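# Fold a long hose fully inside a wire tray

## Task

Put the entire hose into the wire tray, doubling its extra length back so it stays within the tray (the hose is longer than the tray). Nothing may poke out through the sides, beyond either end, or more than a few millimetres above the top wires. The robot must not topple or finish leaning.

## Robot and tools

ROBOT. TidyBot++ is a four-caster mobile base, 0.54 m long, 0.50 m wide and 0.38 m tall. It carries one seven-joint arm with a two-finger gripper. The shoulder sits 0.12 m ahead of the base centre and 0.68 m up. The arm begins folded with the hand aimed down, poking up to 0.08 m past the base front. Segment lengths are: upper arm 0.42 m, forearm 0.31 m, wrist to hand point 0.31 m. There are two cameras. base_camera is fixed on the base, looking forward and down. wrist_camera looks along the hand's pointing direction.

FRAMES. All lengths are in metres. The base frame has its origin on the floor below the base centre, with x ahead, y to the left and z up. The odometry frame is the base frame as it was at the start of the scene. base_odometry reports x, y and heading (rad, left positive, -3.142 to 3.142) from wheel turns only, so wheel slip shows up as travel. hand_pose is given in the base frame and marks the point midway between the finger pads. The hand's z axis runs out along the fingers, and the fingers close along its y axis. base_tilt is in degrees, with forward and right positive.

move. One call carries at most one action, which can combine these parts:
- base: an object holding any of translate_m (forward +), strafe_m (left +), each -2 to 2 m, and rotate_rad (counter-clockwise seen from above +), -6.3 to 6.3. All three are offsets from where the base last reported itself, measured along the base's axes at that moment.
- joints: absolute angles by name. joint_1_rad turns the whole arm about vertical, with clockwise from above positive, the opposite sense to rotate_rad. joint_2_rad is the shoulder, -2.249 to 2.249; 0 means the upper arm points up, and positive leans it forward. joint_3_rad rolls the upper arm. joint_4_rad is the elbow, -2.579 to 2.579; with joint_3 at 3.14, negative bends the forearm forward. joint_5_rad rolls the forearm. joint_6_rad is the wrist, -2.099 to 2.099. joint_7_rad rolls the hand; with the hand pointing down, positive is counter-clockwise from above, and at 1.57 the fingers open left and right. Joints 1, 3, 5 and 7 have no limit and take the shorter way round, so send steps smaller than half a turn. gripper_pos runs from 0 (open, about 85 mm gap) to 1 (closed); the gap is roughly 85 x (1 - gripper_pos) mm.
- target: one absolute hand pose as a list of seven numbers, [x, y, z, qw, qx, qy, qz]. Position is in metres and the quaternion is in the base frame. When target is used, joints may contain only gripper_pos.
- speeds: caps for this action only. translate_m and strafe_m take 0.05 to 0.5 m/s, and rotate_rad takes 0.1 to 1.57 rad/s. When driving and strafing together, give the speed under only one of those keys.
- cameras: a list of names taken from base_camera, wrist_camera and all. [] returns no images.
- blocking: true, or left out, means the call waits until everything rests. false means it returns within about 0.5 s while the robot keeps moving.
A single action runs for at most 15 s, and base moves end at 14 s with time_out.

wait(seconds 0 to 10, cameras) lets time run and returns the robot state. stop(cameras) brakes every motion you started. zoom_image(camera, region [x0, y0, x1, y1] in pixels, no more than 504 by 504) enlarges part of that camera's latest image. base_camera images are 644x364 and wrist_camera images are 644x476. finished_scene(scene) ends the current scene; pass that scene's number. The hose must then stay in place with the robot away from it.

RESULTS. The move line reads done, or else the worst status among the motions. base_status, joint_status and hand_status can read done, moving, off_target, stopped, contact_stop, time_out, not_followed, torque_fault or limit_stop_at_motor_heat. hand_target is the pose the joint targets would give. motor_effort is a percentage of maximum torque, with the peak of the last action shown in brackets. on_its_own lists things the robot did that you did not command. Watch for ARM HIT, MOTOR HOT, 'joint command not followed' (the arm would hit itself) and 'pose unreachable'. The first result showing an unrequested stop or a torque fault cancels the rest of that reply's move, wait and finished_scene calls, and so does a refused call.

PRACTICE. Hand targets usually end within about 3 cm. To correct, add (the position you want minus hand_pose) to your last target. To keep the hand still, send hand_target again rather than hand_pose, because a load makes the arm sag. A hand pointing down reaches at most about 0.94 m above the floor, and only close to the base. Poses low and close ahead of the base, or far from the current pose, can drive the arm into the base; nothing prevents this. For the hose, grip it gently with part of it still resting on something. Lower it in small steps, feed the slack back along the tray, and check with the cameras that nothing lies over the rim or above the wires. Avoid drops, fast swings, hard squeezes, pushing into furniture, and driving while the raised arm is caught, since that can tip the robot. Backing off or retracting the arm rights a lean. Long stretched-out holds heat the motors.

Each tool is called after "Emit:" by a JSON object that holds its "method" and its "body".

## Session

Emit:
{"method": "move", "body": {}}

Scene clock: 0.00 s.
base_odometry: x=+0.000 y=+0.000 heading=+0.000
base_tilt: forward=-0.2 right=+0.2
base_status: not commanded
joint_positions: joint_1_rad=-0.047 joint_2_rad=-0.394 joint_3_rad=+3.113 joint_4_rad=-2.530 joint_5_rad=+0.043 joint_6_rad=-0.835 joint_7_rad=+1.553 gripper_pos=+0.000
joint_status: not commanded
motor_effort: joint_1_rad=-1 joint_2_rad=+0 joint_3_rad=+1 joint_4_rad=+14 joint_5_rad=+0 joint_6_rad=+1 joint_7_rad=-1
hand_pose: x=+0.2760 y=+0.0020 z=+0.5954 quat_wxyz=(+0.019, +0.995, +0.041, +0.086) (m; base frame)
hand_target: x=+0.2762 y=+0.0020 z=+0.5955 quat_wxyz=(+0.019, +0.995, +0.041, +0.086) (m; base frame)
hand_status: not commanded
pictures: base_camera, wrist_camera

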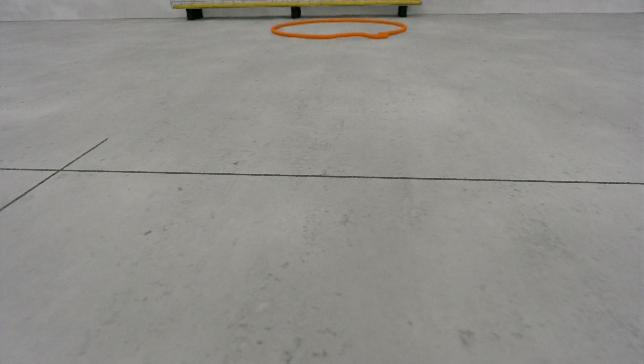

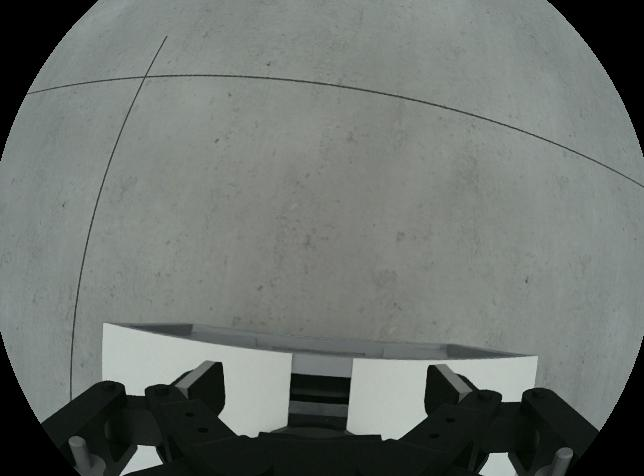

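Emit:
{"method": "move", "body": {"base": {"translate_m": 1.6}, "joints": {"joint_6_rad": -0.1}}}

Scene clock: 8.73 s.
move: done
base_odometry: x=+1.600 y=+0.000 heading=+0.000
base_tilt: forward=-0.2 right=+0.2
base_status: done
joint_positions: joint_1_rad=-0.047 joint_2_rad=-0.395 joint_3_rad=+3.113 joint_4_rad=-2.531 joint_5_rad=+0.043 joint_6_rad=-0.170 joint_7_rad=+1.553 gripper_pos=+0.000
joint_status: all done
motor_effort: joint_1_rad=+0(1) joint_2_rad=-4(6) joint_3_rad=+1(1) joint_4_rad=+17(18) joint_5_rad=+0(1) joint_6_rad=+6(7) joint_7_rad=+0(1)
hand_pose: x=+0.4521 y=+0.0238 z=+0.6926 quat_wxyz=(-0.001, +0.913, +0.046, +0.405) (m; base frame)
hand_target: x=+0.4667 y=+0.0260 z=+0.7100 quat_wxyz=(-0.004, +0.898, +0.046, +0.438) (m; base frame)
hand_status: not commanded
pictures: base_camera, wrist_camera
camera_calibration:
wrist_camera: T_world_to_cam=[[0.124966, -0.991789, 0.0271587, -0.0485284], [-0.652341, -0.102758, -0.750927, 0.877847], [0.747552, 0.0761234, -0.659826, 0.250501], [0, 0, 0, 1]] pos_world=[0.391458, 0.023007, 0.825805]

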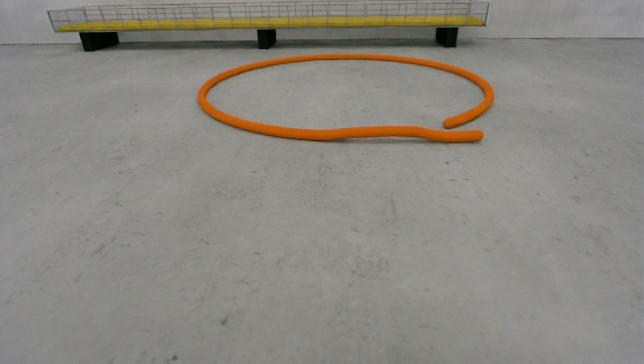

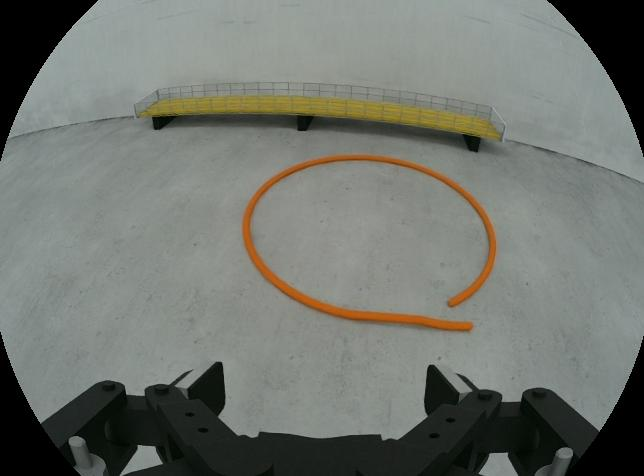

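Emit:
{"method": "zoom_image", "body": {"camera": "wrist_camera", "region": [120, 60, 520, 360]}}

Emit:
{"method": "zoom_image", "body": {"camera": "base_camera", "region": [0, 0, 504, 160]}}

Scaled by 1.260.

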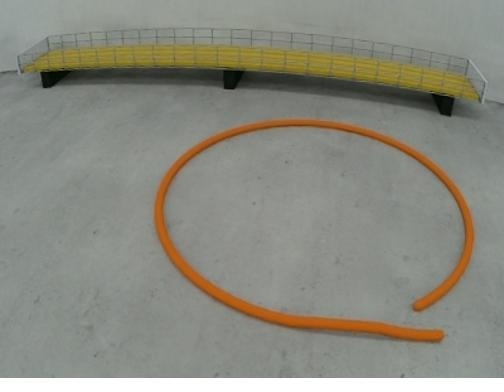

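Scaled by 1.000.

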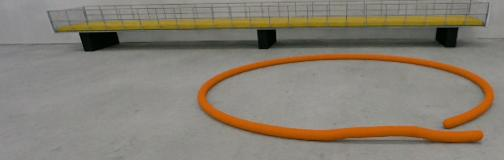

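Emit:
{"method": "move", "body": {"base": {"translate_m": 0.38}, "target": [0.55, -0.1, 0.4, 0, 0.707, -0.707, 0]}}

Scene clock: 74.10 s.
move: off_target
base_odometry: x=+1.981 y=-0.001 heading=+0.000
base_tilt: forward=-0.1 right=+0.2
base_status: done
joint_positions: joint_1_rad=-0.021 joint_2_rad=+0.764 joint_3_rad=+3.483 joint_4_rad=-1.910 joint_5_rad=-0.423 joint_6_rad=-0.480 joint_7_rad=+0.719 gripper_pos=+0.000
joint_status: not commanded
motor_effort: joint_1_rad=+0(1) joint_2_rad=-35(36) joint_3_rad=+4(4) joint_4_rad=+7(18) joint_5_rad=+0(1) joint_6_rad=+1(7) joint_7_rad=-1(1)
hand_pose: x=+0.5576 y=-0.1066 z=+0.4032 quat_wxyz=(+0.006, +0.748, -0.663, +0.033) (m; base frame)
hand_target: x=+0.5500 y=-0.1000 z=+0.4000 quat_wxyz=(+0.000, +0.707, -0.707, +0.000) (m; base frame)
hand_status: off_target (0.011 m and 7.9 deg from the pose sent, 0.332 m and 104.4 deg at the start)
pictures: base_camera, wrist_camera
camera_calibration:
wrist_camera: T_world_to_cam=[[-0.987173, -0.14444, -0.0680124, 0.565646], [-0.139214, 0.987327, -0.0761896, 0.273967], [0.0781553, -0.0657441, -0.994771, 0.483767], [0, 0, 0, 1]] pos_world=[0.558722, -0.156988, 0.540582]

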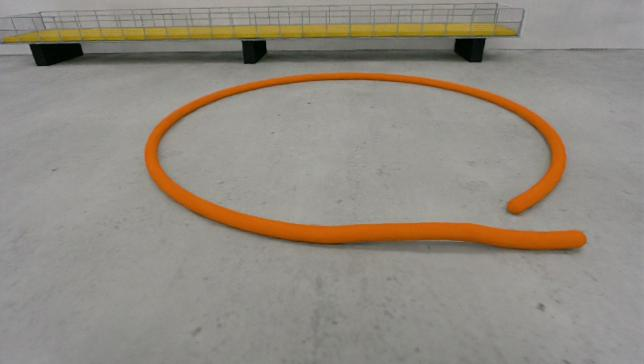

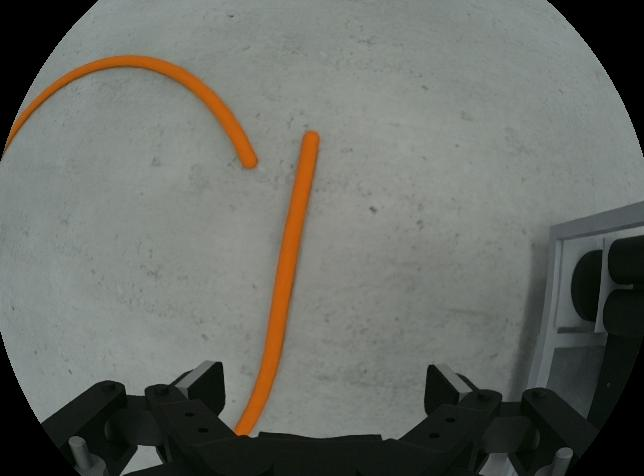

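Emit:
{"method": "move", "body": {"target": [0.636, -0.29, 0.15, 0, 0.707, -0.707, 0], "joints": {"gripper_pos": 0.2}}}

Scene clock: 89.60 s.
move: off_target
base_odometry: x=+1.980 y=-0.001 heading=+0.000
base_tilt: forward=-0.1 right=+0.2
base_status: not commanded
joint_positions: joint_1_rad=+0.392 joint_2_rad=+1.459 joint_3_rad=+3.398 joint_4_rad=-1.115 joint_5_rad=-0.424 joint_6_rad=-0.539 joint_7_rad=+0.722 gripper_pos=+0.200
joint_status: all done
motor_effort: joint_1_rad=-1(2) joint_2_rad=-48(50) joint_3_rad=+4(5) joint_4_rad=+8(9) joint_5_rad=-1(1) joint_6_rad=+0(1) joint_7_rad=+0(1)
hand_pose: x=+0.6490 y=-0.3103 z=+0.1595 quat_wxyz=(+0.006, +0.688, -0.725, +0.041) (m; base frame)
hand_target: x=+0.6360 y=-0.2900 z=+0.1500 quat_wxyz=(+0.000, +0.707, -0.707, +0.000) (m; base frame)
hand_status: off_target (0.026 m and 5.6 deg from the pose sent, 0.322 m and 7.9 deg at the start)
pictures: base_camera, wrist_camera
camera_calibration:
wrist_camera: T_world_to_cam=[[-0.996109, 0.0261475, -0.0841566, 0.67113], [0.0331148, 0.996042, -0.0824893, 0.36107], [0.0816665, -0.0849552, -0.993032, 0.212321], [0, 0, 0, 1]] pos_world=[0.639223, -0.359151, 0.297106]

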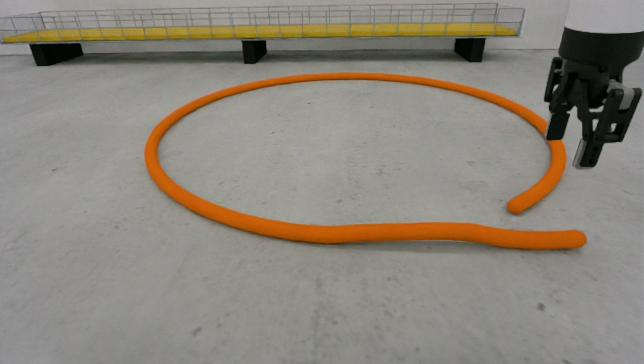

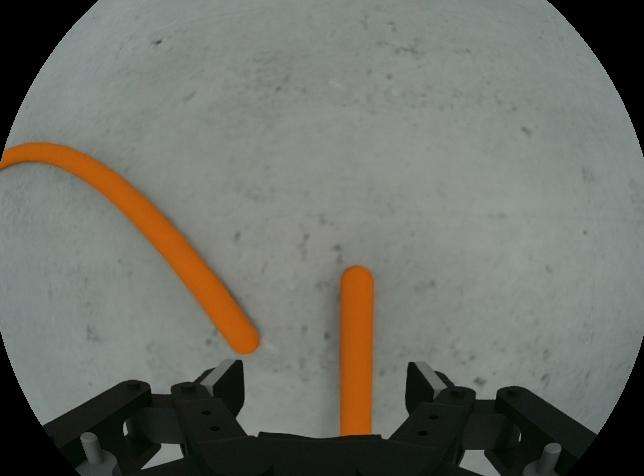

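Emit:
{"method": "move", "body": {"target": [0.624, -0.285, 0.02, 0, 0.707, -0.707, 0]}}

Emit:
{"method": "move", "body": {"joints": {"gripper_pos": 1}}}

Scene clock: 96.33 s.
move: off_target
base_odometry: x=+1.980 y=-0.001 heading=+0.000
base_tilt: forward=-0.2 right=+0.2
base_status: not commanded
joint_positions: joint_1_rad=+0.418 joint_2_rad=+1.758 joint_3_rad=+3.375 joint_4_rad=-0.833 joint_5_rad=-0.424 joint_6_rad=-0.540 joint_7_rad=+0.722 gripper_pos=+0.200
joint_status: not commanded
motor_effort: joint_1_rad=-1(1) joint_2_rad=-47(51) joint_3_rad=+2(4) joint_4_rad=+8(9) joint_5_rad=+0(1) joint_6_rad=+0(1) joint_7_rad=-1(1)
hand_pose: x=+0.6378 y=-0.2932 z=+0.0282 quat_wxyz=(-0.002, +0.703, -0.711, +0.024) (m; base frame)
hand_target: x=+0.6240 y=-0.2850 z=+0.0200 quat_wxyz=(+0.000, +0.707, -0.707, +0.000) (m; base frame)
hand_status: off_target (0.018 m and 2.8 deg from the pose sent, 0.144 m and 5.6 deg at the start)
pictures: base_camera, wrist_camera
camera_calibration:
wrist_camera: T_world_to_cam=[[-0.997425, -0.0125801, -0.0706046, 0.637666], [-0.00910155, 0.998739, -0.0493755, 0.360345], [0.0711367, -0.0486058, -0.996282, 0.101785], [0, 0, 0, 1]] pos_world=[0.632063, -0.346921, 0.164221]

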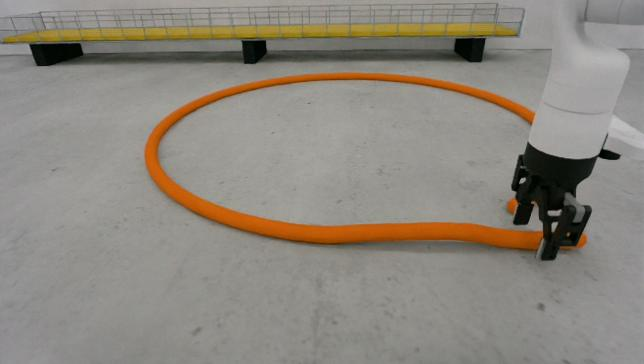

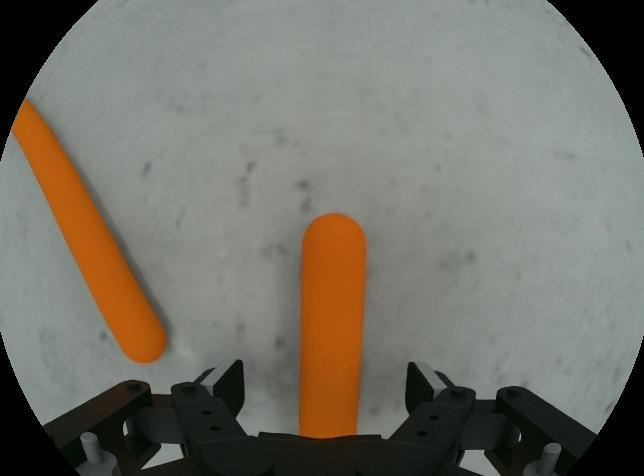

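Scene clock: 97.33 s.
move: off_target
base_odometry: x=+1.980 y=-0.001 heading=+0.000
base_tilt: forward=-0.1 right=+0.2
base_status: not commanded
joint_positions: joint_1_rad=+0.418 joint_2_rad=+1.757 joint_3_rad=+3.375 joint_4_rad=-0.832 joint_5_rad=-0.424 joint_6_rad=-0.540 joint_7_rad=+0.722 gripper_pos=+0.766
joint_status: gripper_pos off_target (ended at +0.766, target +1.000)
motor_effort: joint_1_rad=+0(1) joint_2_rad=-47(49) joint_3_rad=+2(3) joint_4_rad=+8(9) joint_5_rad=+0(1) joint_6_rad=+1(3) joint_7_rad=+0(1)
hand_pose: x=+0.6383 y=-0.2933 z=+0.0288 quat_wxyz=(-0.002, +0.703, -0.711, +0.024) (m; base frame)
hand_target: x=+0.6240 y=-0.2850 z=+0.0200 quat_wxyz=(+0.000, +0.707, -0.707, +0.000) (m; base frame)
hand_status: not commanded
pictures: base_camera, wrist_camera
camera_calibration:
wrist_camera: T_world_to_cam=[[-0.997389, -0.0123357, -0.0711579, 0.638236], [-0.00885008, 0.998755, -0.0490937, 0.360337], [0.0716749, -0.0483357, -0.996256, 0.102038], [0, 0, 0, 1]] pos_world=[0.632445, -0.347083, 0.164761]

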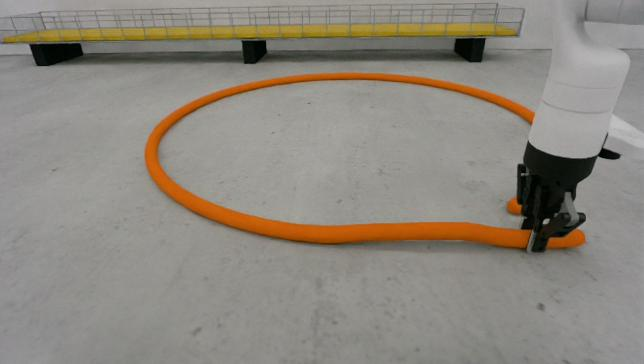

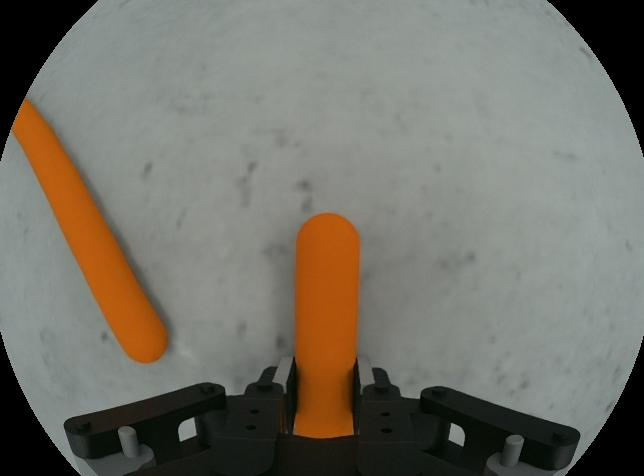

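Emit:
{"method": "move", "body": {"target": [0.6, -0.28, 0.12, 0, 0.707, -0.707, 0], "cameras": ["base_camera"]}}

Emit:
{"method": "move", "body": {"target": [0.55, 0.1, 0.12, 0, 0.383, -0.924, 0], "cameras": ["base_camera"]}}

Scene clock: 108.93 s.
move: off_target
base_odometry: x=+1.980 y=-0.001 heading=+0.000
base_tilt: forward=-0.1 right=+0.2
base_status: not commanded
joint_positions: joint_1_rad=+0.418 joint_2_rad=+1.492 joint_3_rad=+3.372 joint_4_rad=-1.179 joint_5_rad=-0.427 joint_6_rad=-0.540 joint_7_rad=+0.804 gripper_pos=+0.766
joint_status: not commanded
motor_effort: joint_1_rad=+0(1) joint_2_rad=-47(50) joint_3_rad=+3(4) joint_4_rad=+7(8) joint_5_rad=+0(1) joint_6_rad=-1(1) joint_7_rad=+0(1)
hand_pose: x=+0.5962 y=-0.2882 z=+0.1281 quat_wxyz=(+0.012, +0.703, -0.711, -0.010) (m; base frame)
hand_target: x=+0.6000 y=-0.2800 z=+0.1200 quat_wxyz=(+0.000, +0.707, -0.707, +0.000) (m; base frame)
hand_status: off_target (0.012 m and 1.9 deg from the pose sent, 0.100 m and 2.9 deg at the start)
pictures: base_camera

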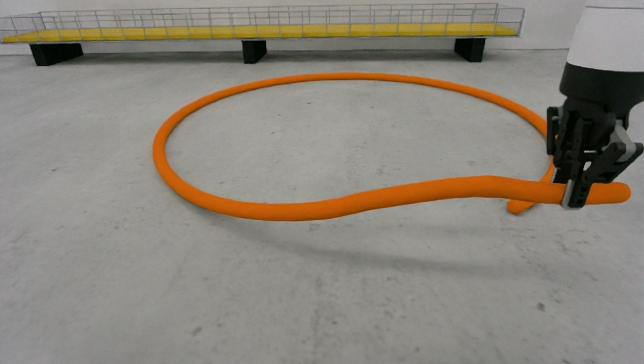

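Scene clock: 111.30 s.
move: off_target
base_odometry: x=+1.980 y=-0.001 heading=+0.000
base_tilt: forward=-0.1 right=+0.2
base_status: not commanded
joint_positions: joint_1_rad=-0.341 joint_2_rad=+1.435 joint_3_rad=+3.325 joint_4_rad=-1.628 joint_5_rad=-1.099 joint_6_rad=-0.269 joint_7_rad=+0.107 gripper_pos=+0.766
joint_status: not commanded
motor_effort: joint_1_rad=+0(5) joint_2_rad=-42(47) joint_3_rad=+2(4) joint_4_rad=+1(6) joint_5_rad=-1(2) joint_6_rad=-1(2) joint_7_rad=-1(2)
hand_pose: x=+0.5360 y=+0.1074 z=+0.1178 quat_wxyz=(+0.017, +0.435, -0.900, -0.031) (m; base frame)
hand_target: x=+0.5500 y=+0.1000 z=+0.1200 quat_wxyz=(+0.000, +0.383, -0.924, +0.000) (m; base frame)
hand_status: off_target (0.016 m and 7.7 deg from the pose sent, 0.391 m and 44.4 deg at the start)
pictures: base_camera

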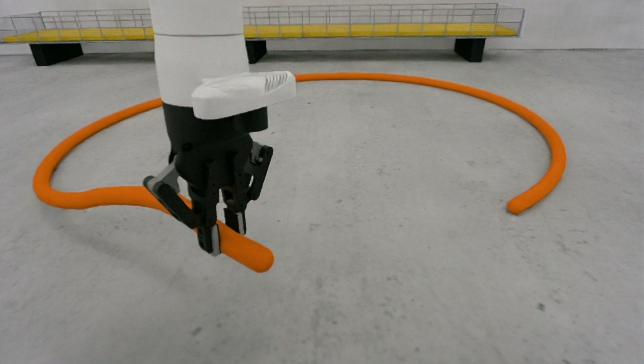

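Emit:
{"method": "move", "body": {"target": [0.5, 0.45, 0.12, 0, 0, -1, 0], "base": {"strafe_m": 0.25}, "cameras": ["base_camera"]}}

Emit:
{"method": "move", "body": {"target": [0.5, 0.45, 0.04, 0, 0, -1, 0]}}

Scene clock: 120.10 s.
move: off_target
base_odometry: x=+1.981 y=+0.250 heading=-0.001
base_tilt: forward=-0.1 right=+0.2
base_status: done
joint_positions: joint_1_rad=-0.695 joint_2_rad=+1.568 joint_3_rad=+2.754 joint_4_rad=-1.056 joint_5_rad=+0.626 joint_6_rad=-0.574 joint_7_rad=-2.776 gripper_pos=+0.766
joint_status: not commanded
motor_effort: joint_1_rad=+1(5) joint_2_rad=-49(50) joint_3_rad=-6(6) joint_4_rad=+8(9) joint_5_rad=+0(2) joint_6_rad=+1(1) joint_7_rad=-1(2)
hand_pose: x=+0.4900 y=+0.4700 z=+0.1241 quat_wxyz=(+0.007, +0.012, -0.999, -0.035) (m; base frame)
hand_target: x=+0.5000 y=+0.4500 z=+0.1200 quat_wxyz=(+0.000, +0.000, -1.000, +0.000) (m; base frame)
hand_status: off_target (0.023 m and 4.3 deg from the pose sent, 0.344 m and 51.7 deg at the start)
pictures: base_camera

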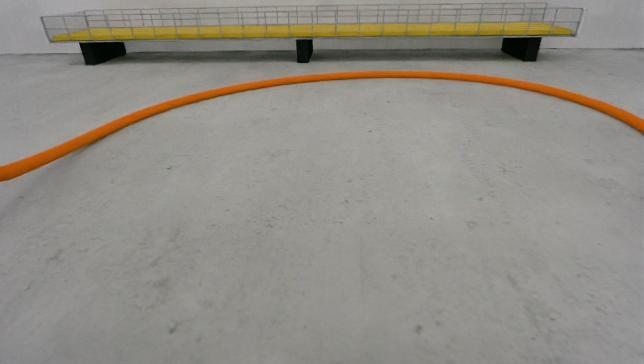

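Scene clock: 121.33 s.
move: off_target
base_odometry: x=+1.981 y=+0.250 heading=-0.001
base_tilt: forward=-0.1 right=+0.1
base_status: not commanded
joint_positions: joint_1_rad=-0.725 joint_2_rad=+1.762 joint_3_rad=+2.766 joint_4_rad=-0.838 joint_5_rad=+0.626 joint_6_rad=-0.575 joint_7_rad=-2.775 gripper_pos=+0.766
joint_status: not commanded
motor_effort: joint_1_rad=+1(2) joint_2_rad=-49(51) joint_3_rad=-5(6) joint_4_rad=+8(9) joint_5_rad=+0(1) joint_6_rad=+1(1) joint_7_rad=-1(2)
hand_pose: x=+0.4974 y=+0.4670 z=+0.0422 quat_wxyz=(-0.003, -0.012, -0.999, -0.030) (m; base frame)
hand_target: x=+0.5000 y=+0.4500 z=+0.0400 quat_wxyz=(+0.000, +0.000, -1.000, +0.000) (m; base frame)
hand_status: off_target (0.017 m and 3.7 deg from the pose sent, 0.087 m and 4.3 deg at the start)
pictures: base_camera, wrist_camera
camera_calibration:
wrist_camera: T_world_to_cam=[[0.00244134, 0.999674, 0.0254148, -0.466022], [0.999945, -0.00218026, -0.0102952, -0.435614], [-0.0102364, 0.0254385, -0.999624, 0.168729], [0, 0, 0, 1]] pos_world=[0.438454, 0.460628, 0.176025]

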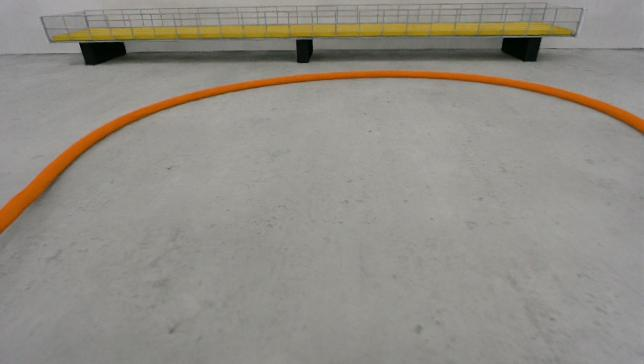

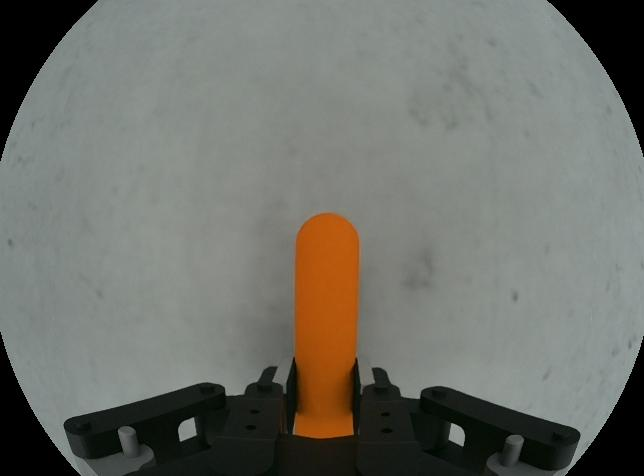

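Emit:
{"method": "move", "body": {"joints": {"gripper_pos": 0.3}, "cameras": []}}

Emit:
{"method": "move", "body": {"target": [0.5, 0.45, 0.15, 0, 0, -1, 0], "cameras": []}}

Emit:
{"method": "move", "body": {"target": [0.7, -0.15, 0.18, 0, 0.866, -0.5, 0], "base": {"strafe_m": -0.4}}}

Scene clock: 146.47 s.
move: done
base_odometry: x=+1.981 y=+0.250 heading=-0.001
base_tilt: forward=-0.2 right=+0.1
base_status: not commanded
joint_positions: joint_1_rad=-0.725 joint_2_rad=+1.760 joint_3_rad=+2.766 joint_4_rad=-0.829 joint_5_rad=+0.626 joint_6_rad=-0.575 joint_7_rad=-2.775 gripper_pos=+0.300
joint_status: all done
motor_effort: joint_1_rad=-1(1) joint_2_rad=-47(50) joint_3_rad=-5(6) joint_4_rad=+7(8) joint_5_rad=+0(1) joint_6_rad=+1(1) joint_7_rad=-1(2)
hand_pose: x=+0.5023 y=+0.4706 z=+0.0448 quat_wxyz=(-0.007, -0.013, -0.999, -0.033) (m; base frame)
hand_target: x=+0.5000 y=+0.4500 z=+0.0400 quat_wxyz=(+0.000, +0.000, -1.000, +0.000) (m; base frame)
hand_status: not commanded
pictures: none
No camera images: "cameras" was empty.

Scene clock: 148.13 s.
move: off_target
base_odometry: x=+1.981 y=+0.250 heading=-0.001
base_tilt: forward=-0.1 right=+0.2
base_status: not commanded
joint_positions: joint_1_rad=-0.695 joint_2_rad=+1.499 joint_3_rad=+2.754 joint_4_rad=-1.066 joint_5_rad=+0.631 joint_6_rad=-0.583 joint_7_rad=-2.799 gripper_pos=+0.300
joint_status: not commanded
motor_effort: joint_1_rad=-1(2) joint_2_rad=-48(51) joint_3_rad=-6(7) joint_4_rad=+8(9) joint_5_rad=-1(1) joint_6_rad=+1(1) joint_7_rad=+0(1)
hand_pose: x=+0.5138 y=+0.4882 z=+0.1639 quat_wxyz=(-0.015, +0.005, -0.999, -0.050) (m; base frame)
hand_target: x=+0.5000 y=+0.4500 z=+0.1500 quat_wxyz=(+0.000, +0.000, -1.000, +0.000) (m; base frame)
hand_status: off_target (0.043 m and 6.0 deg from the pose sent, 0.107 m and 4.2 deg at the start)
pictures: none
No camera images: "cameras" was empty.

Scene clock: 151.27 s.
move: off_target
base_odometry: x=+1.981 y=-0.150 heading=+0.000
base_tilt: forward=-0.1 right=+0.2
base_status: done
joint_positions: joint_1_rad=+0.171 joint_2_rad=+1.412 joint_3_rad=+3.316 joint_4_rad=-1.081 joint_5_rad=-0.244 joint_6_rad=-0.585 joint_7_rad=-5.263 gripper_pos=+0.300
joint_status: not commanded
motor_effort: joint_1_rad=-1(7) joint_2_rad=-49(49) joint_3_rad=+2(6) joint_4_rad=+9(10) joint_5_rad=-1(1) joint_6_rad=+1(1) joint_7_rad=+0(1)
hand_pose: x=+0.7289 y=-0.1656 z=+0.1895 quat_wxyz=(-0.008, -0.890, +0.453, -0.043) (m; base frame)
hand_target: x=+0.7000 y=-0.1500 z=+0.1800 quat_wxyz=(+0.000, -0.866, +0.500, +0.000) (m; base frame)
hand_status: off_target (0.034 m and 7.8 deg from the pose sent, 0.665 m and 119.5 deg at the start)
pictures: base_camera, wrist_camera
camera_calibration:
wrist_camera: T_world_to_cam=[[-0.791912, -0.60787, -0.0580562, 0.490672], [-0.601133, 0.792764, -0.100815, 0.648868], [0.107307, -0.0449367, -0.99321, 0.235866], [0, 0, 0, 1]] pos_world=[0.753315, -0.205536, 0.328167]

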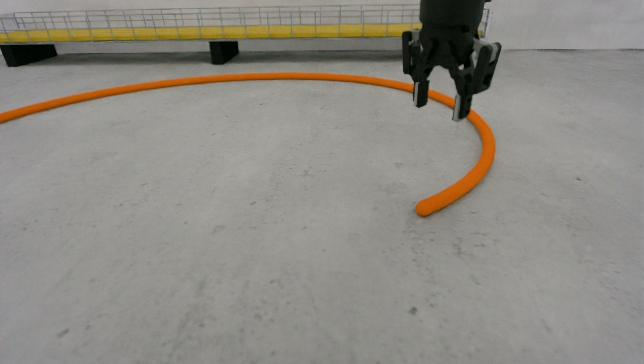

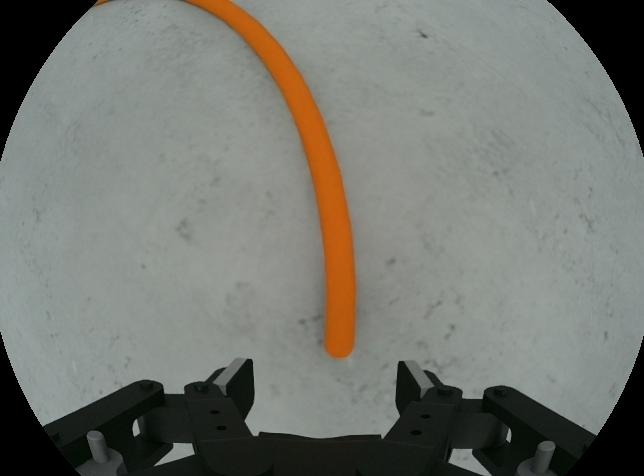

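Emit:
{"method": "move", "body": {"target": [0.742, -0.192, 0.02, 0, 0.866, -0.5, 0]}}

Emit:
{"method": "move", "body": {"joints": {"gripper_pos": 1}}}

Scene clock: 169.63 s.
move: time_out
base_odometry: x=+1.981 y=-0.150 heading=-0.001
base_tilt: forward=-0.1 right=+0.2
base_status: not commanded
joint_positions: joint_1_rad=+0.303 joint_2_rad=+2.061 joint_3_rad=+3.251 joint_4_rad=+0.183 joint_5_rad=-0.114 joint_6_rad=-1.183 joint_7_rad=-5.467 gripper_pos=+0.300
joint_status: not commanded
motor_effort: joint_1_rad=-1(6) joint_2_rad=-51(63) joint_3_rad=-1(5) joint_4_rad=+15(20) joint_5_rad=+0(7) joint_6_rad=+1(11) joint_7_rad=-1(1)
hand_pose: x=+0.7853 y=-0.1958 z=+0.0765 quat_wxyz=(+0.015, -0.867, +0.497, -0.037) (m; base frame)
hand_target: x=+0.7772 y=-0.1935 z=+0.0669 quat_wxyz=(+0.013, -0.867, +0.497, -0.030) (m; base frame)
hand_status: time_out (0.071 m and 4.6 deg from the pose sent, 0.172 m and 7.8 deg at the start; a joint's target at an end of its range on 36 of 300 steps)
pictures: base_camera, wrist_camera
camera_calibration:
wrist_camera: T_world_to_cam=[[-0.845668, -0.524915, -0.0964912, 0.571906], [-0.520611, 0.851128, -0.0674273, 0.640944], [0.11752, -0.00678669, -0.993047, 0.11561], [0, 0, 0, 1]] pos_world=[0.803738, -0.244539, 0.213207]

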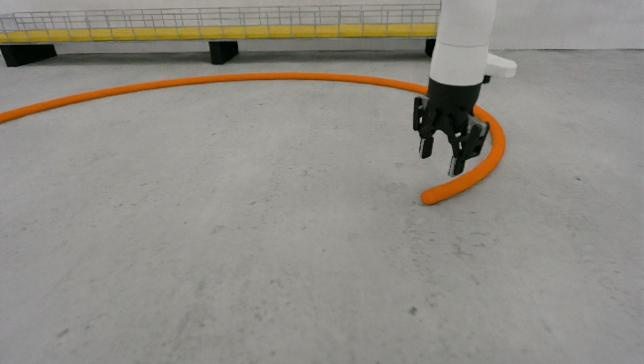

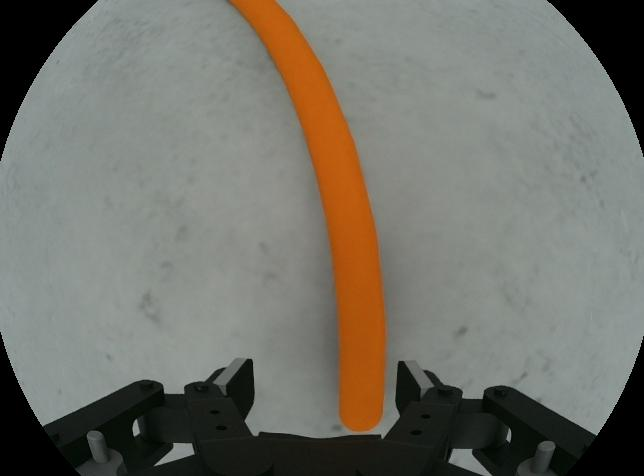

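not run: a stop that you did not command came earlier in this reply.

Emit:
{"method": "move", "body": {"target": [0.66, -0.192, 0.14, 0, 0.866, -0.5, 0], "base": {"translate_m": 0.13}}}

Scene clock: 176.87 s.
move: off_target
base_odometry: x=+2.111 y=-0.151 heading=-0.001
base_tilt: forward=-0.1 right=+0.1
base_status: done
joint_positions: joint_1_rad=+0.012 joint_2_rad=+2.219 joint_3_rad=+2.444 joint_4_rad=+1.150 joint_5_rad=+0.426 joint_6_rad=-1.702 joint_7_rad=-5.146 gripper_pos=+0.300
joint_status: not commanded
motor_effort: joint_1_rad=+0(3) joint_2_rad=-46(54) joint_3_rad=+8(8) joint_4_rad=+14(17) joint_5_rad=-2(2) joint_6_rad=+2(2) joint_7_rad=+0(1)
hand_pose: x=+0.7636 y=-0.1938 z=+0.2290 quat_wxyz=(+0.058, -0.852, +0.510, -0.100) (m; base frame)
hand_target: x=+0.7249 y=-0.1921 z=+0.2138 quat_wxyz=(+0.032, -0.864, +0.499, -0.056) (m; base frame)
hand_status: off_target (0.137 m and 13.3 deg from the pose sent, 0.141 m and 4.6 deg at the start; a joint's target at an end of its range on 70 of 70 steps)
pictures: base_camera, wrist_camera
camera_calibration:
wrist_camera: T_world_to_cam=[[-0.839553, -0.491631, -0.231192, 0.601939], [-0.473673, 0.870803, -0.131666, 0.620977], [0.266054, -0.0010312, -0.963958, 0.15068], [0, 0, 0, 1]] pos_world=[0.759411, -0.244661, 0.366175]

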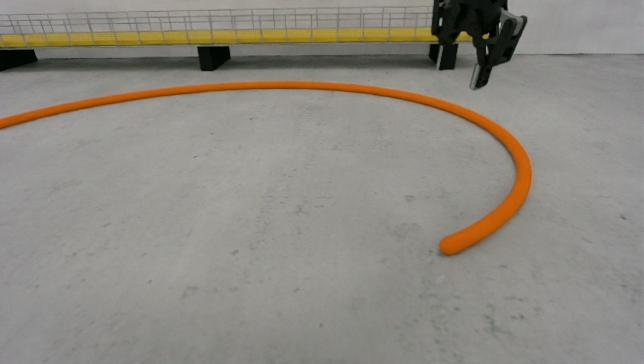

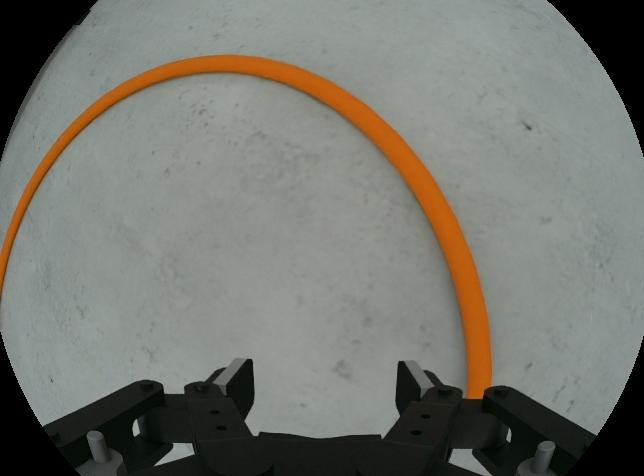

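Emit:
{"method": "move", "body": {"joints": {"joint_1_rad": 0.383, "joint_2_rad": 1.385, "joint_3_rad": 3.14, "joint_4_rad": -1.228, "joint_5_rad": 0, "joint_6_rad": -0.529, "joint_7_rad": 0.953}}}

Scene clock: 200.67 s.
move: done
base_odometry: x=+2.111 y=-0.151 heading=-0.001
base_tilt: forward=-0.1 right=+0.2
base_status: not commanded
joint_positions: joint_1_rad=+0.372 joint_2_rad=+1.380 joint_3_rad=+3.125 joint_4_rad=-1.206 joint_5_rad=+0.057 joint_6_rad=-0.609 joint_7_rad=-5.278 gripper_pos=+0.300
joint_status: all done
motor_effort: joint_1_rad=+0(2) joint_2_rad=-47(55) joint_3_rad=-1(9) joint_4_rad=+8(16) joint_5_rad=+0(2) joint_6_rad=-1(2) joint_7_rad=-1(2)
hand_pose: x=+0.6436 y=-0.2036 z=+0.1841 quat_wxyz=(-0.010, -0.903, +0.429, +0.025) (m; base frame)
hand_target: x=+0.6504 y=-0.2116 z=+0.1768 quat_wxyz=(+0.001, -0.877, +0.480, +0.000) (m; base frame)
hand_status: not commanded
pictures: base_camera, wrist_camera
camera_calibration:
wrist_camera: T_world_to_cam=[[-0.761051, -0.648677, 0.00437447, 0.360105], [-0.648466, 0.760946, 0.0212791, 0.628676], [-0.017132, 0.0133578, -0.999764, 0.331075], [0, 0, 0, 1]] pos_world=[0.687405, -0.249219, 0.316044]

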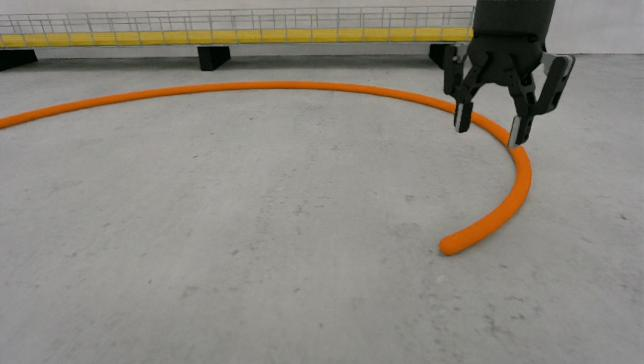

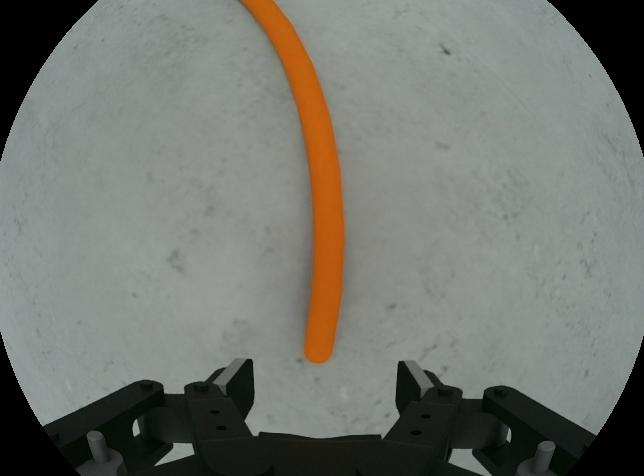

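Emit:
{"method": "move", "body": {"joints": {"joint_1_rad": 0.392, "joint_2_rad": 1.793, "joint_3_rad": 3.14, "joint_4_rad": -0.739, "joint_5_rad": 0, "joint_6_rad": -0.609, "joint_7_rad": 0.95}}}

Emit:
{"method": "move", "body": {"joints": {"gripper_pos": 1}}}

Scene clock: 210.67 s.
move: done
base_odometry: x=+2.111 y=-0.151 heading=-0.001
base_tilt: forward=-0.1 right=+0.2
base_status: not commanded
joint_positions: joint_1_rad=+0.379 joint_2_rad=+1.775 joint_3_rad=+3.125 joint_4_rad=-0.763 joint_5_rad=+0.057 joint_6_rad=-0.608 joint_7_rad=-5.281 gripper_pos=+0.300
joint_status: all done
motor_effort: joint_1_rad=+0(1) joint_2_rad=-48(52) joint_3_rad=+0(2) joint_4_rad=+9(10) joint_5_rad=+0(2) joint_6_rad=+0(1) joint_7_rad=+0(2)
hand_pose: x=+0.6666 y=-0.2178 z=+0.0266 quat_wxyz=(-0.008, -0.900, +0.437, +0.001) (m; base frame)
hand_target: x=+0.6656 y=-0.2236 z=+0.0201 quat_wxyz=(+0.001, -0.874, +0.485, +0.000) (m; base frame)
hand_status: not commanded
pictures: base_camera, wrist_camera
camera_calibration:
wrist_camera: T_world_to_cam=[[-0.772117, -0.635186, -0.0193307, 0.380046], [-0.634836, 0.772347, -0.0215212, 0.652318], [0.0286, -0.00434505, -0.999581, 0.139872], [0, 0, 0, 1]] pos_world=[0.703555, -0.261808, 0.161199]

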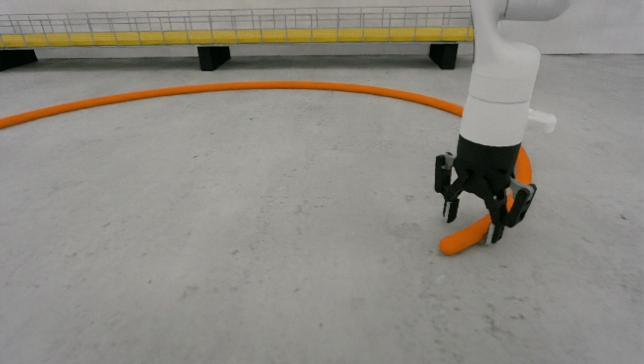

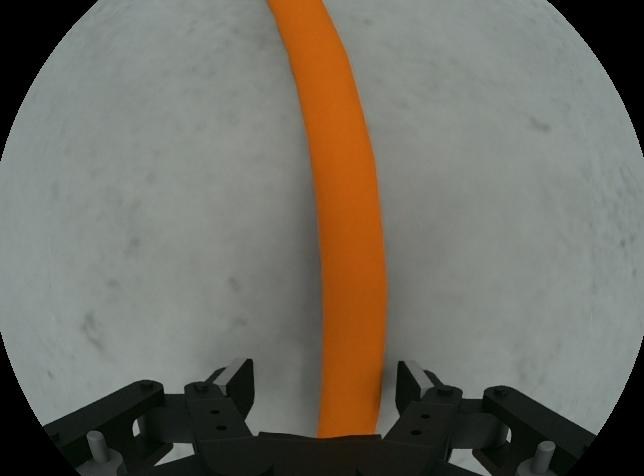

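Scene clock: 211.60 s.
move: off_target
base_odometry: x=+2.111 y=-0.151 heading=-0.001
base_tilt: forward=-0.1 right=+0.2
base_status: not commanded
joint_positions: joint_1_rad=+0.381 joint_2_rad=+1.774 joint_3_rad=+3.126 joint_4_rad=-0.763 joint_5_rad=+0.055 joint_6_rad=-0.608 joint_7_rad=-5.282 gripper_pos=+0.764
joint_status: gripper_pos off_target (ended at +0.764, target +1.000)
motor_effort: joint_1_rad=-1(1) joint_2_rad=-47(49) joint_3_rad=-1(1) joint_4_rad=+9(10) joint_5_rad=+0(1) joint_6_rad=+2(2) joint_7_rad=+0(1)
hand_pose: x=+0.6668 y=-0.2194 z=+0.0272 quat_wxyz=(-0.008, -0.899, +0.439, +0.001) (m; base frame)
hand_target: x=+0.6656 y=-0.2236 z=+0.0201 quat_wxyz=(+0.001, -0.874, +0.485, +0.000) (m; base frame)
hand_status: not commanded
pictures: base_camera, wrist_camera
camera_calibration:
wrist_camera: T_world_to_cam=[[-0.77464, -0.632095, -0.0197193, 0.381576], [-0.631706, 0.774874, -0.0227561, 0.652197], [0.029664, -0.005171, -0.999547, 0.139553], [0, 0, 0, 1]] pos_world=[0.703441, -0.263457, 0.161855]

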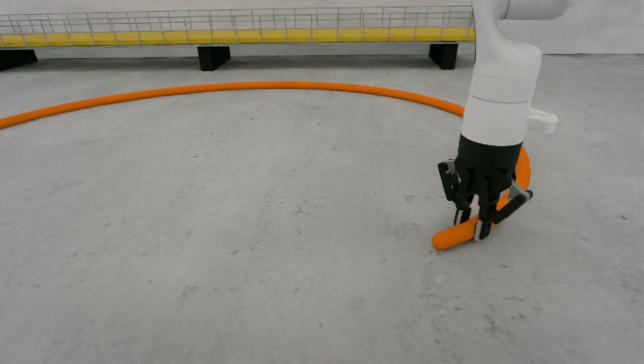

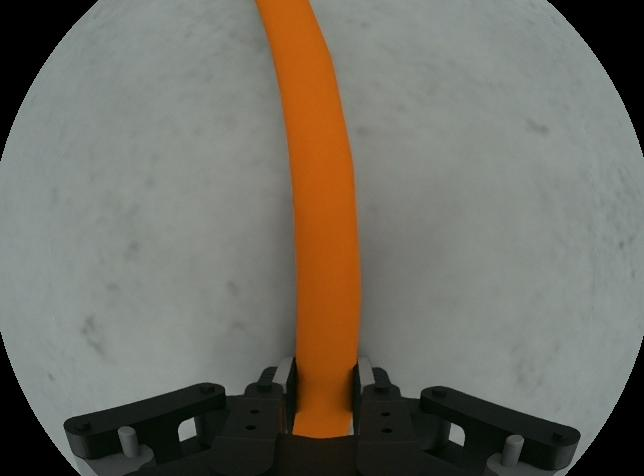

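Emit:
{"method": "move", "body": {"joints": {"joint_1_rad": 0.87, "joint_2_rad": 1.645, "joint_3_rad": 3.14, "joint_4_rad": -0.916, "joint_5_rad": 0, "joint_6_rad": -0.581, "joint_7_rad": 2.44}, "base": {"strafe_m": -0.2}, "cameras": ["base_camera"]}}

Emit:
{"method": "move", "body": {"joints": {"joint_2_rad": 1.765, "joint_4_rad": -0.759, "joint_6_rad": -0.609}, "cameras": []}}

Emit:
{"method": "move", "body": {"joints": {"gripper_pos": 0.4}, "cameras": []}}

Emit:
{"method": "move", "body": {"joints": {"joint_2_rad": 1.385, "joint_4_rad": -1.228, "joint_6_rad": -0.529}, "cameras": ["base_camera"]}}

Scene clock: 228.50 s.
move: done
base_odometry: x=+2.111 y=-0.351 heading=+0.000
base_tilt: forward=-0.2 right=+0.3
base_status: done
joint_positions: joint_1_rad=+0.862 joint_2_rad=+1.648 joint_3_rad=+3.128 joint_4_rad=-0.899 joint_5_rad=+0.049 joint_6_rad=-0.608 joint_7_rad=-3.897 gripper_pos=+0.764
joint_status: all done
motor_effort: joint_1_rad=+0(6) joint_2_rad=-50(51) joint_3_rad=+0(3) joint_4_rad=+8(11) joint_5_rad=+0(1) joint_6_rad=+0(3) joint_7_rad=-1(2)
hand_pose: x=+0.5048 y=-0.4492 z=+0.0781 quat_wxyz=(+0.000, -1.000, +0.003, +0.009) (m; base frame)
hand_target: x=+0.5024 y=-0.4510 z=+0.0765 quat_wxyz=(+0.001, -1.000, +0.000, +0.000) (m; base frame)
hand_status: not commanded
pictures: base_camera

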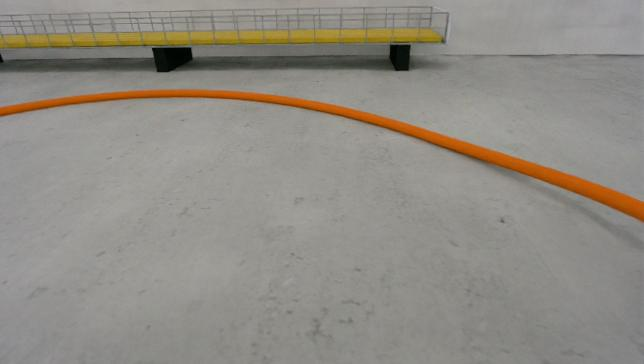

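Scene clock: 229.60 s.
move: done
base_odometry: x=+2.111 y=-0.351 heading=+0.000
base_tilt: forward=-0.1 right=+0.3
base_status: not commanded
joint_positions: joint_1_rad=+0.862 joint_2_rad=+1.753 joint_3_rad=+3.128 joint_4_rad=-0.785 joint_5_rad=+0.049 joint_6_rad=-0.608 joint_7_rad=-3.895 gripper_pos=+0.764
joint_status: all done
motor_effort: joint_1_rad=+0(1) joint_2_rad=-48(51) joint_3_rad=-1(1) joint_4_rad=+9(10) joint_5_rad=+0(1) joint_6_rad=+0(2) joint_7_rad=-1(1)
hand_pose: x=+0.5038 y=-0.4486 z=+0.0355 quat_wxyz=(-0.003, -1.000, +0.003, +0.007) (m; base frame)
hand_target: x=+0.5060 y=-0.4553 z=+0.0331 quat_wxyz=(-0.003, -1.000, +0.001, -0.003) (m; base frame)
hand_status: not commanded
pictures: none
No camera images: "cameras" was empty.

Scene clock: 230.47 s.
move: done
base_odometry: x=+2.111 y=-0.351 heading=+0.000
base_tilt: forward=-0.2 right=+0.2
base_status: not commanded
joint_positions: joint_1_rad=+0.862 joint_2_rad=+1.753 joint_3_rad=+3.128 joint_4_rad=-0.783 joint_5_rad=+0.049 joint_6_rad=-0.608 joint_7_rad=-3.895 gripper_pos=+0.400
joint_status: all done
motor_effort: joint_1_rad=+0(1) joint_2_rad=-48(49) joint_3_rad=-1(1) joint_4_rad=+8(9) joint_5_rad=+0(1) joint_6_rad=+0(0) joint_7_rad=-1(1)
hand_pose: x=+0.5046 y=-0.4495 z=+0.0359 quat_wxyz=(-0.004, -1.000, +0.003, +0.006) (m; base frame)
hand_target: x=+0.5060 y=-0.4553 z=+0.0331 quat_wxyz=(-0.003, -1.000, +0.001, -0.003) (m; base frame)
hand_status: not commanded
pictures: none
No camera images: "cameras" was empty.

Scene clock: 232.13 s.
move: done
base_odometry: x=+2.111 y=-0.351 heading=+0.000
base_tilt: forward=-0.2 right=+0.2
base_status: not commanded
joint_positions: joint_1_rad=+0.862 joint_2_rad=+1.373 joint_3_rad=+3.128 joint_4_rad=-1.205 joint_5_rad=+0.049 joint_6_rad=-0.604 joint_7_rad=-3.895 gripper_pos=+0.400
joint_status: all done
motor_effort: joint_1_rad=-1(1) joint_2_rad=-47(51) joint_3_rad=-1(1) joint_4_rad=+7(10) joint_5_rad=+0(1) joint_6_rad=+0(1) joint_7_rad=+0(1)
hand_pose: x=+0.4894 y=-0.4303 z=+0.1877 quat_wxyz=(+0.011, -1.000, +0.000, +0.019) (m; base frame)
hand_target: x=+0.4896 y=-0.4357 z=+0.1768 quat_wxyz=(+0.001, -1.000, +0.000, +0.000) (m; base frame)
hand_status: not commanded
pictures: base_camera

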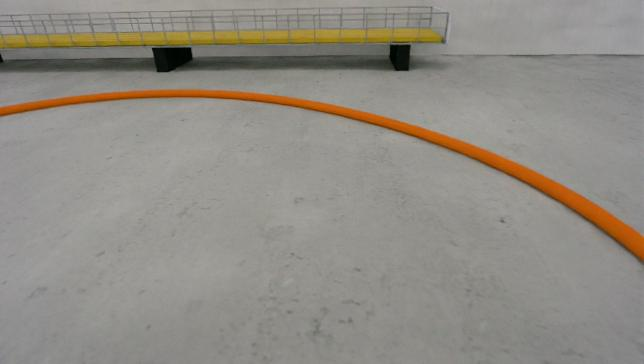

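Emit:
{"method": "move", "body": {"joints": {"joint_1_rad": 0, "joint_2_rad": -0.39, "joint_3_rad": 3.14, "joint_4_rad": -2.53, "joint_5_rad": 0, "joint_6_rad": -0.15, "joint_7_rad": 1.57}, "base": {"strafe_m": 0.45, "translate_m": 0.7}}}

Scene clock: 245.13 s.
move: done
base_odometry: x=+2.811 y=+0.099 heading=-0.001
base_tilt: forward=-0.2 right=+0.1
base_status: done
joint_positions: joint_1_rad=+0.014 joint_2_rad=-0.387 joint_3_rad=+3.137 joint_4_rad=-2.511 joint_5_rad=+0.049 joint_6_rad=-0.228 joint_7_rad=-4.658 gripper_pos=+0.400
joint_status: all done
motor_effort: joint_1_rad=-1(7) joint_2_rad=-3(50) joint_3_rad=+1(4) joint_4_rad=+16(18) joint_5_rad=+0(2) joint_6_rad=+6(7) joint_7_rad=-1(2)
hand_pose: x=+0.4485 y=-0.0053 z=+0.6870 quat_wxyz=(-0.027, -0.922, -0.041, -0.384) (m; base frame)
hand_target: x=+0.4580 y=+0.0019 z=+0.6965 quat_wxyz=(+0.000, -0.911, +0.000, -0.413) (m; base frame)
hand_status: not commanded
pictures: base_camera, wrist_camera
camera_calibration:
wrist_camera: T_world_to_cam=[[0.0939801, -0.992944, 0.0723147, -0.0939299], [-0.689036, -0.117301, -0.715171, 0.860038], [0.718608, 0.0173845, -0.695198, 0.288666], [0, 0, 0, 1]] pos_world=[0.393987, 0.00259759, 0.822547]

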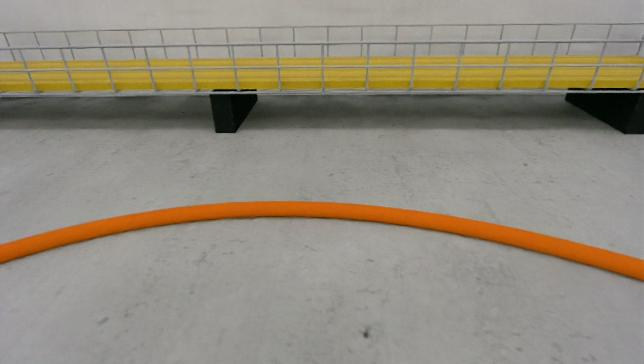

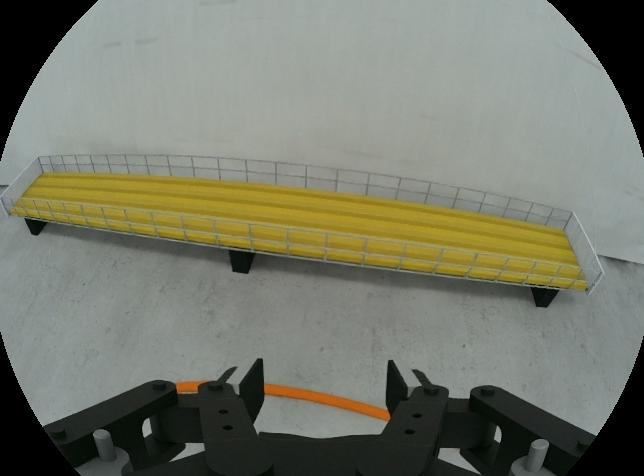

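Emit:
{"method": "zoom_image", "body": {"camera": "wrist_camera", "region": [0, 130, 320, 330]}}

Emit:
{"method": "zoom_image", "body": {"camera": "wrist_camera", "region": [320, 130, 640, 330]}}

Scaled by 1.575.

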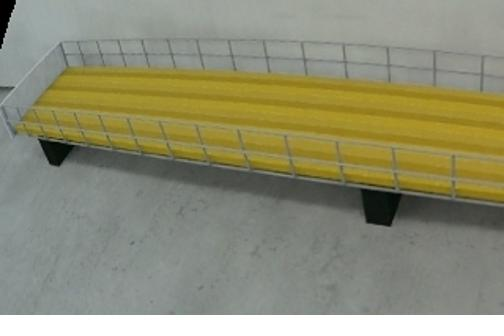

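Scaled by 1.575.

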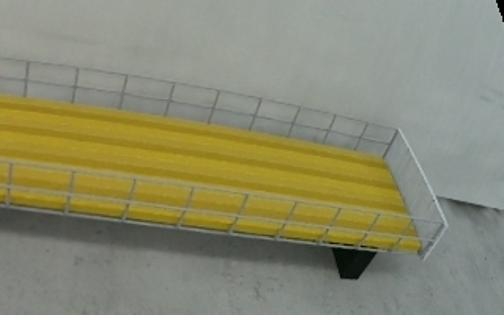

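Emit:
{"method": "move", "body": {"joints": {"joint_1_rad": -0.125, "joint_2_rad": 1.442, "joint_3_rad": 3.14, "joint_4_rad": -1.034, "joint_5_rad": 0, "joint_6_rad": -0.65, "joint_7_rad": -0.125}}}

Scene clock: 282.63 s.
move: done
base_odometry: x=+2.811 y=+0.099 heading=-0.001
base_tilt: forward=-0.1 right=+0.1
base_status: not commanded
joint_positions: joint_1_rad=-0.112 joint_2_rad=+1.424 joint_3_rad=+3.137 joint_4_rad=-1.058 joint_5_rad=+0.049 joint_6_rad=-0.570 joint_7_rad=-6.354 gripper_pos=+0.400
joint_status: all done
motor_effort: joint_1_rad=+0(1) joint_2_rad=-49(53) joint_3_rad=+0(2) joint_4_rad=+10(18) joint_5_rad=+0(1) joint_6_rad=+1(7) joint_7_rad=-1(2)
hand_pose: x=+0.7525 y=+0.0669 z=+0.1853 quat_wxyz=(+0.027, -0.735, +0.677, -0.038) (m; base frame)
hand_target: x=+0.7302 y=+0.0791 z=+0.1773 quat_wxyz=(+0.007, -0.707, +0.707, -0.004) (m; base frame)
hand_status: not commanded
pictures: base_camera, wrist_camera
camera_calibration:
wrist_camera: T_world_to_cam=[[-0.986674, -0.103891, -0.125225, 0.775813], [-0.0998341, 0.994268, -0.038267, 0.0760343], [0.128483, -0.0252553, -0.99139, 0.221969], [0, 0, 0, 1]] pos_world=[0.744546, 0.0106075, 0.320119]

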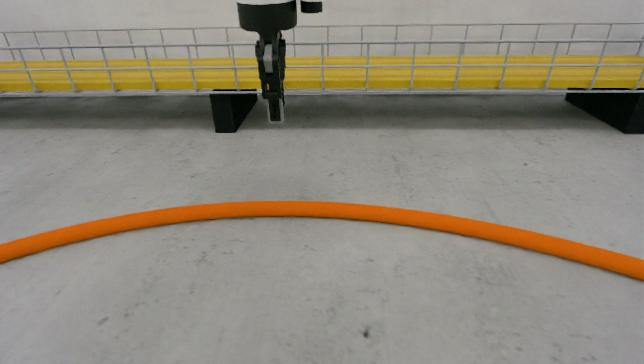

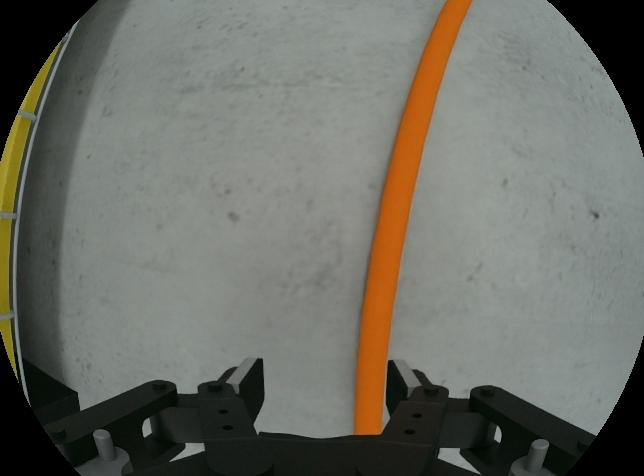

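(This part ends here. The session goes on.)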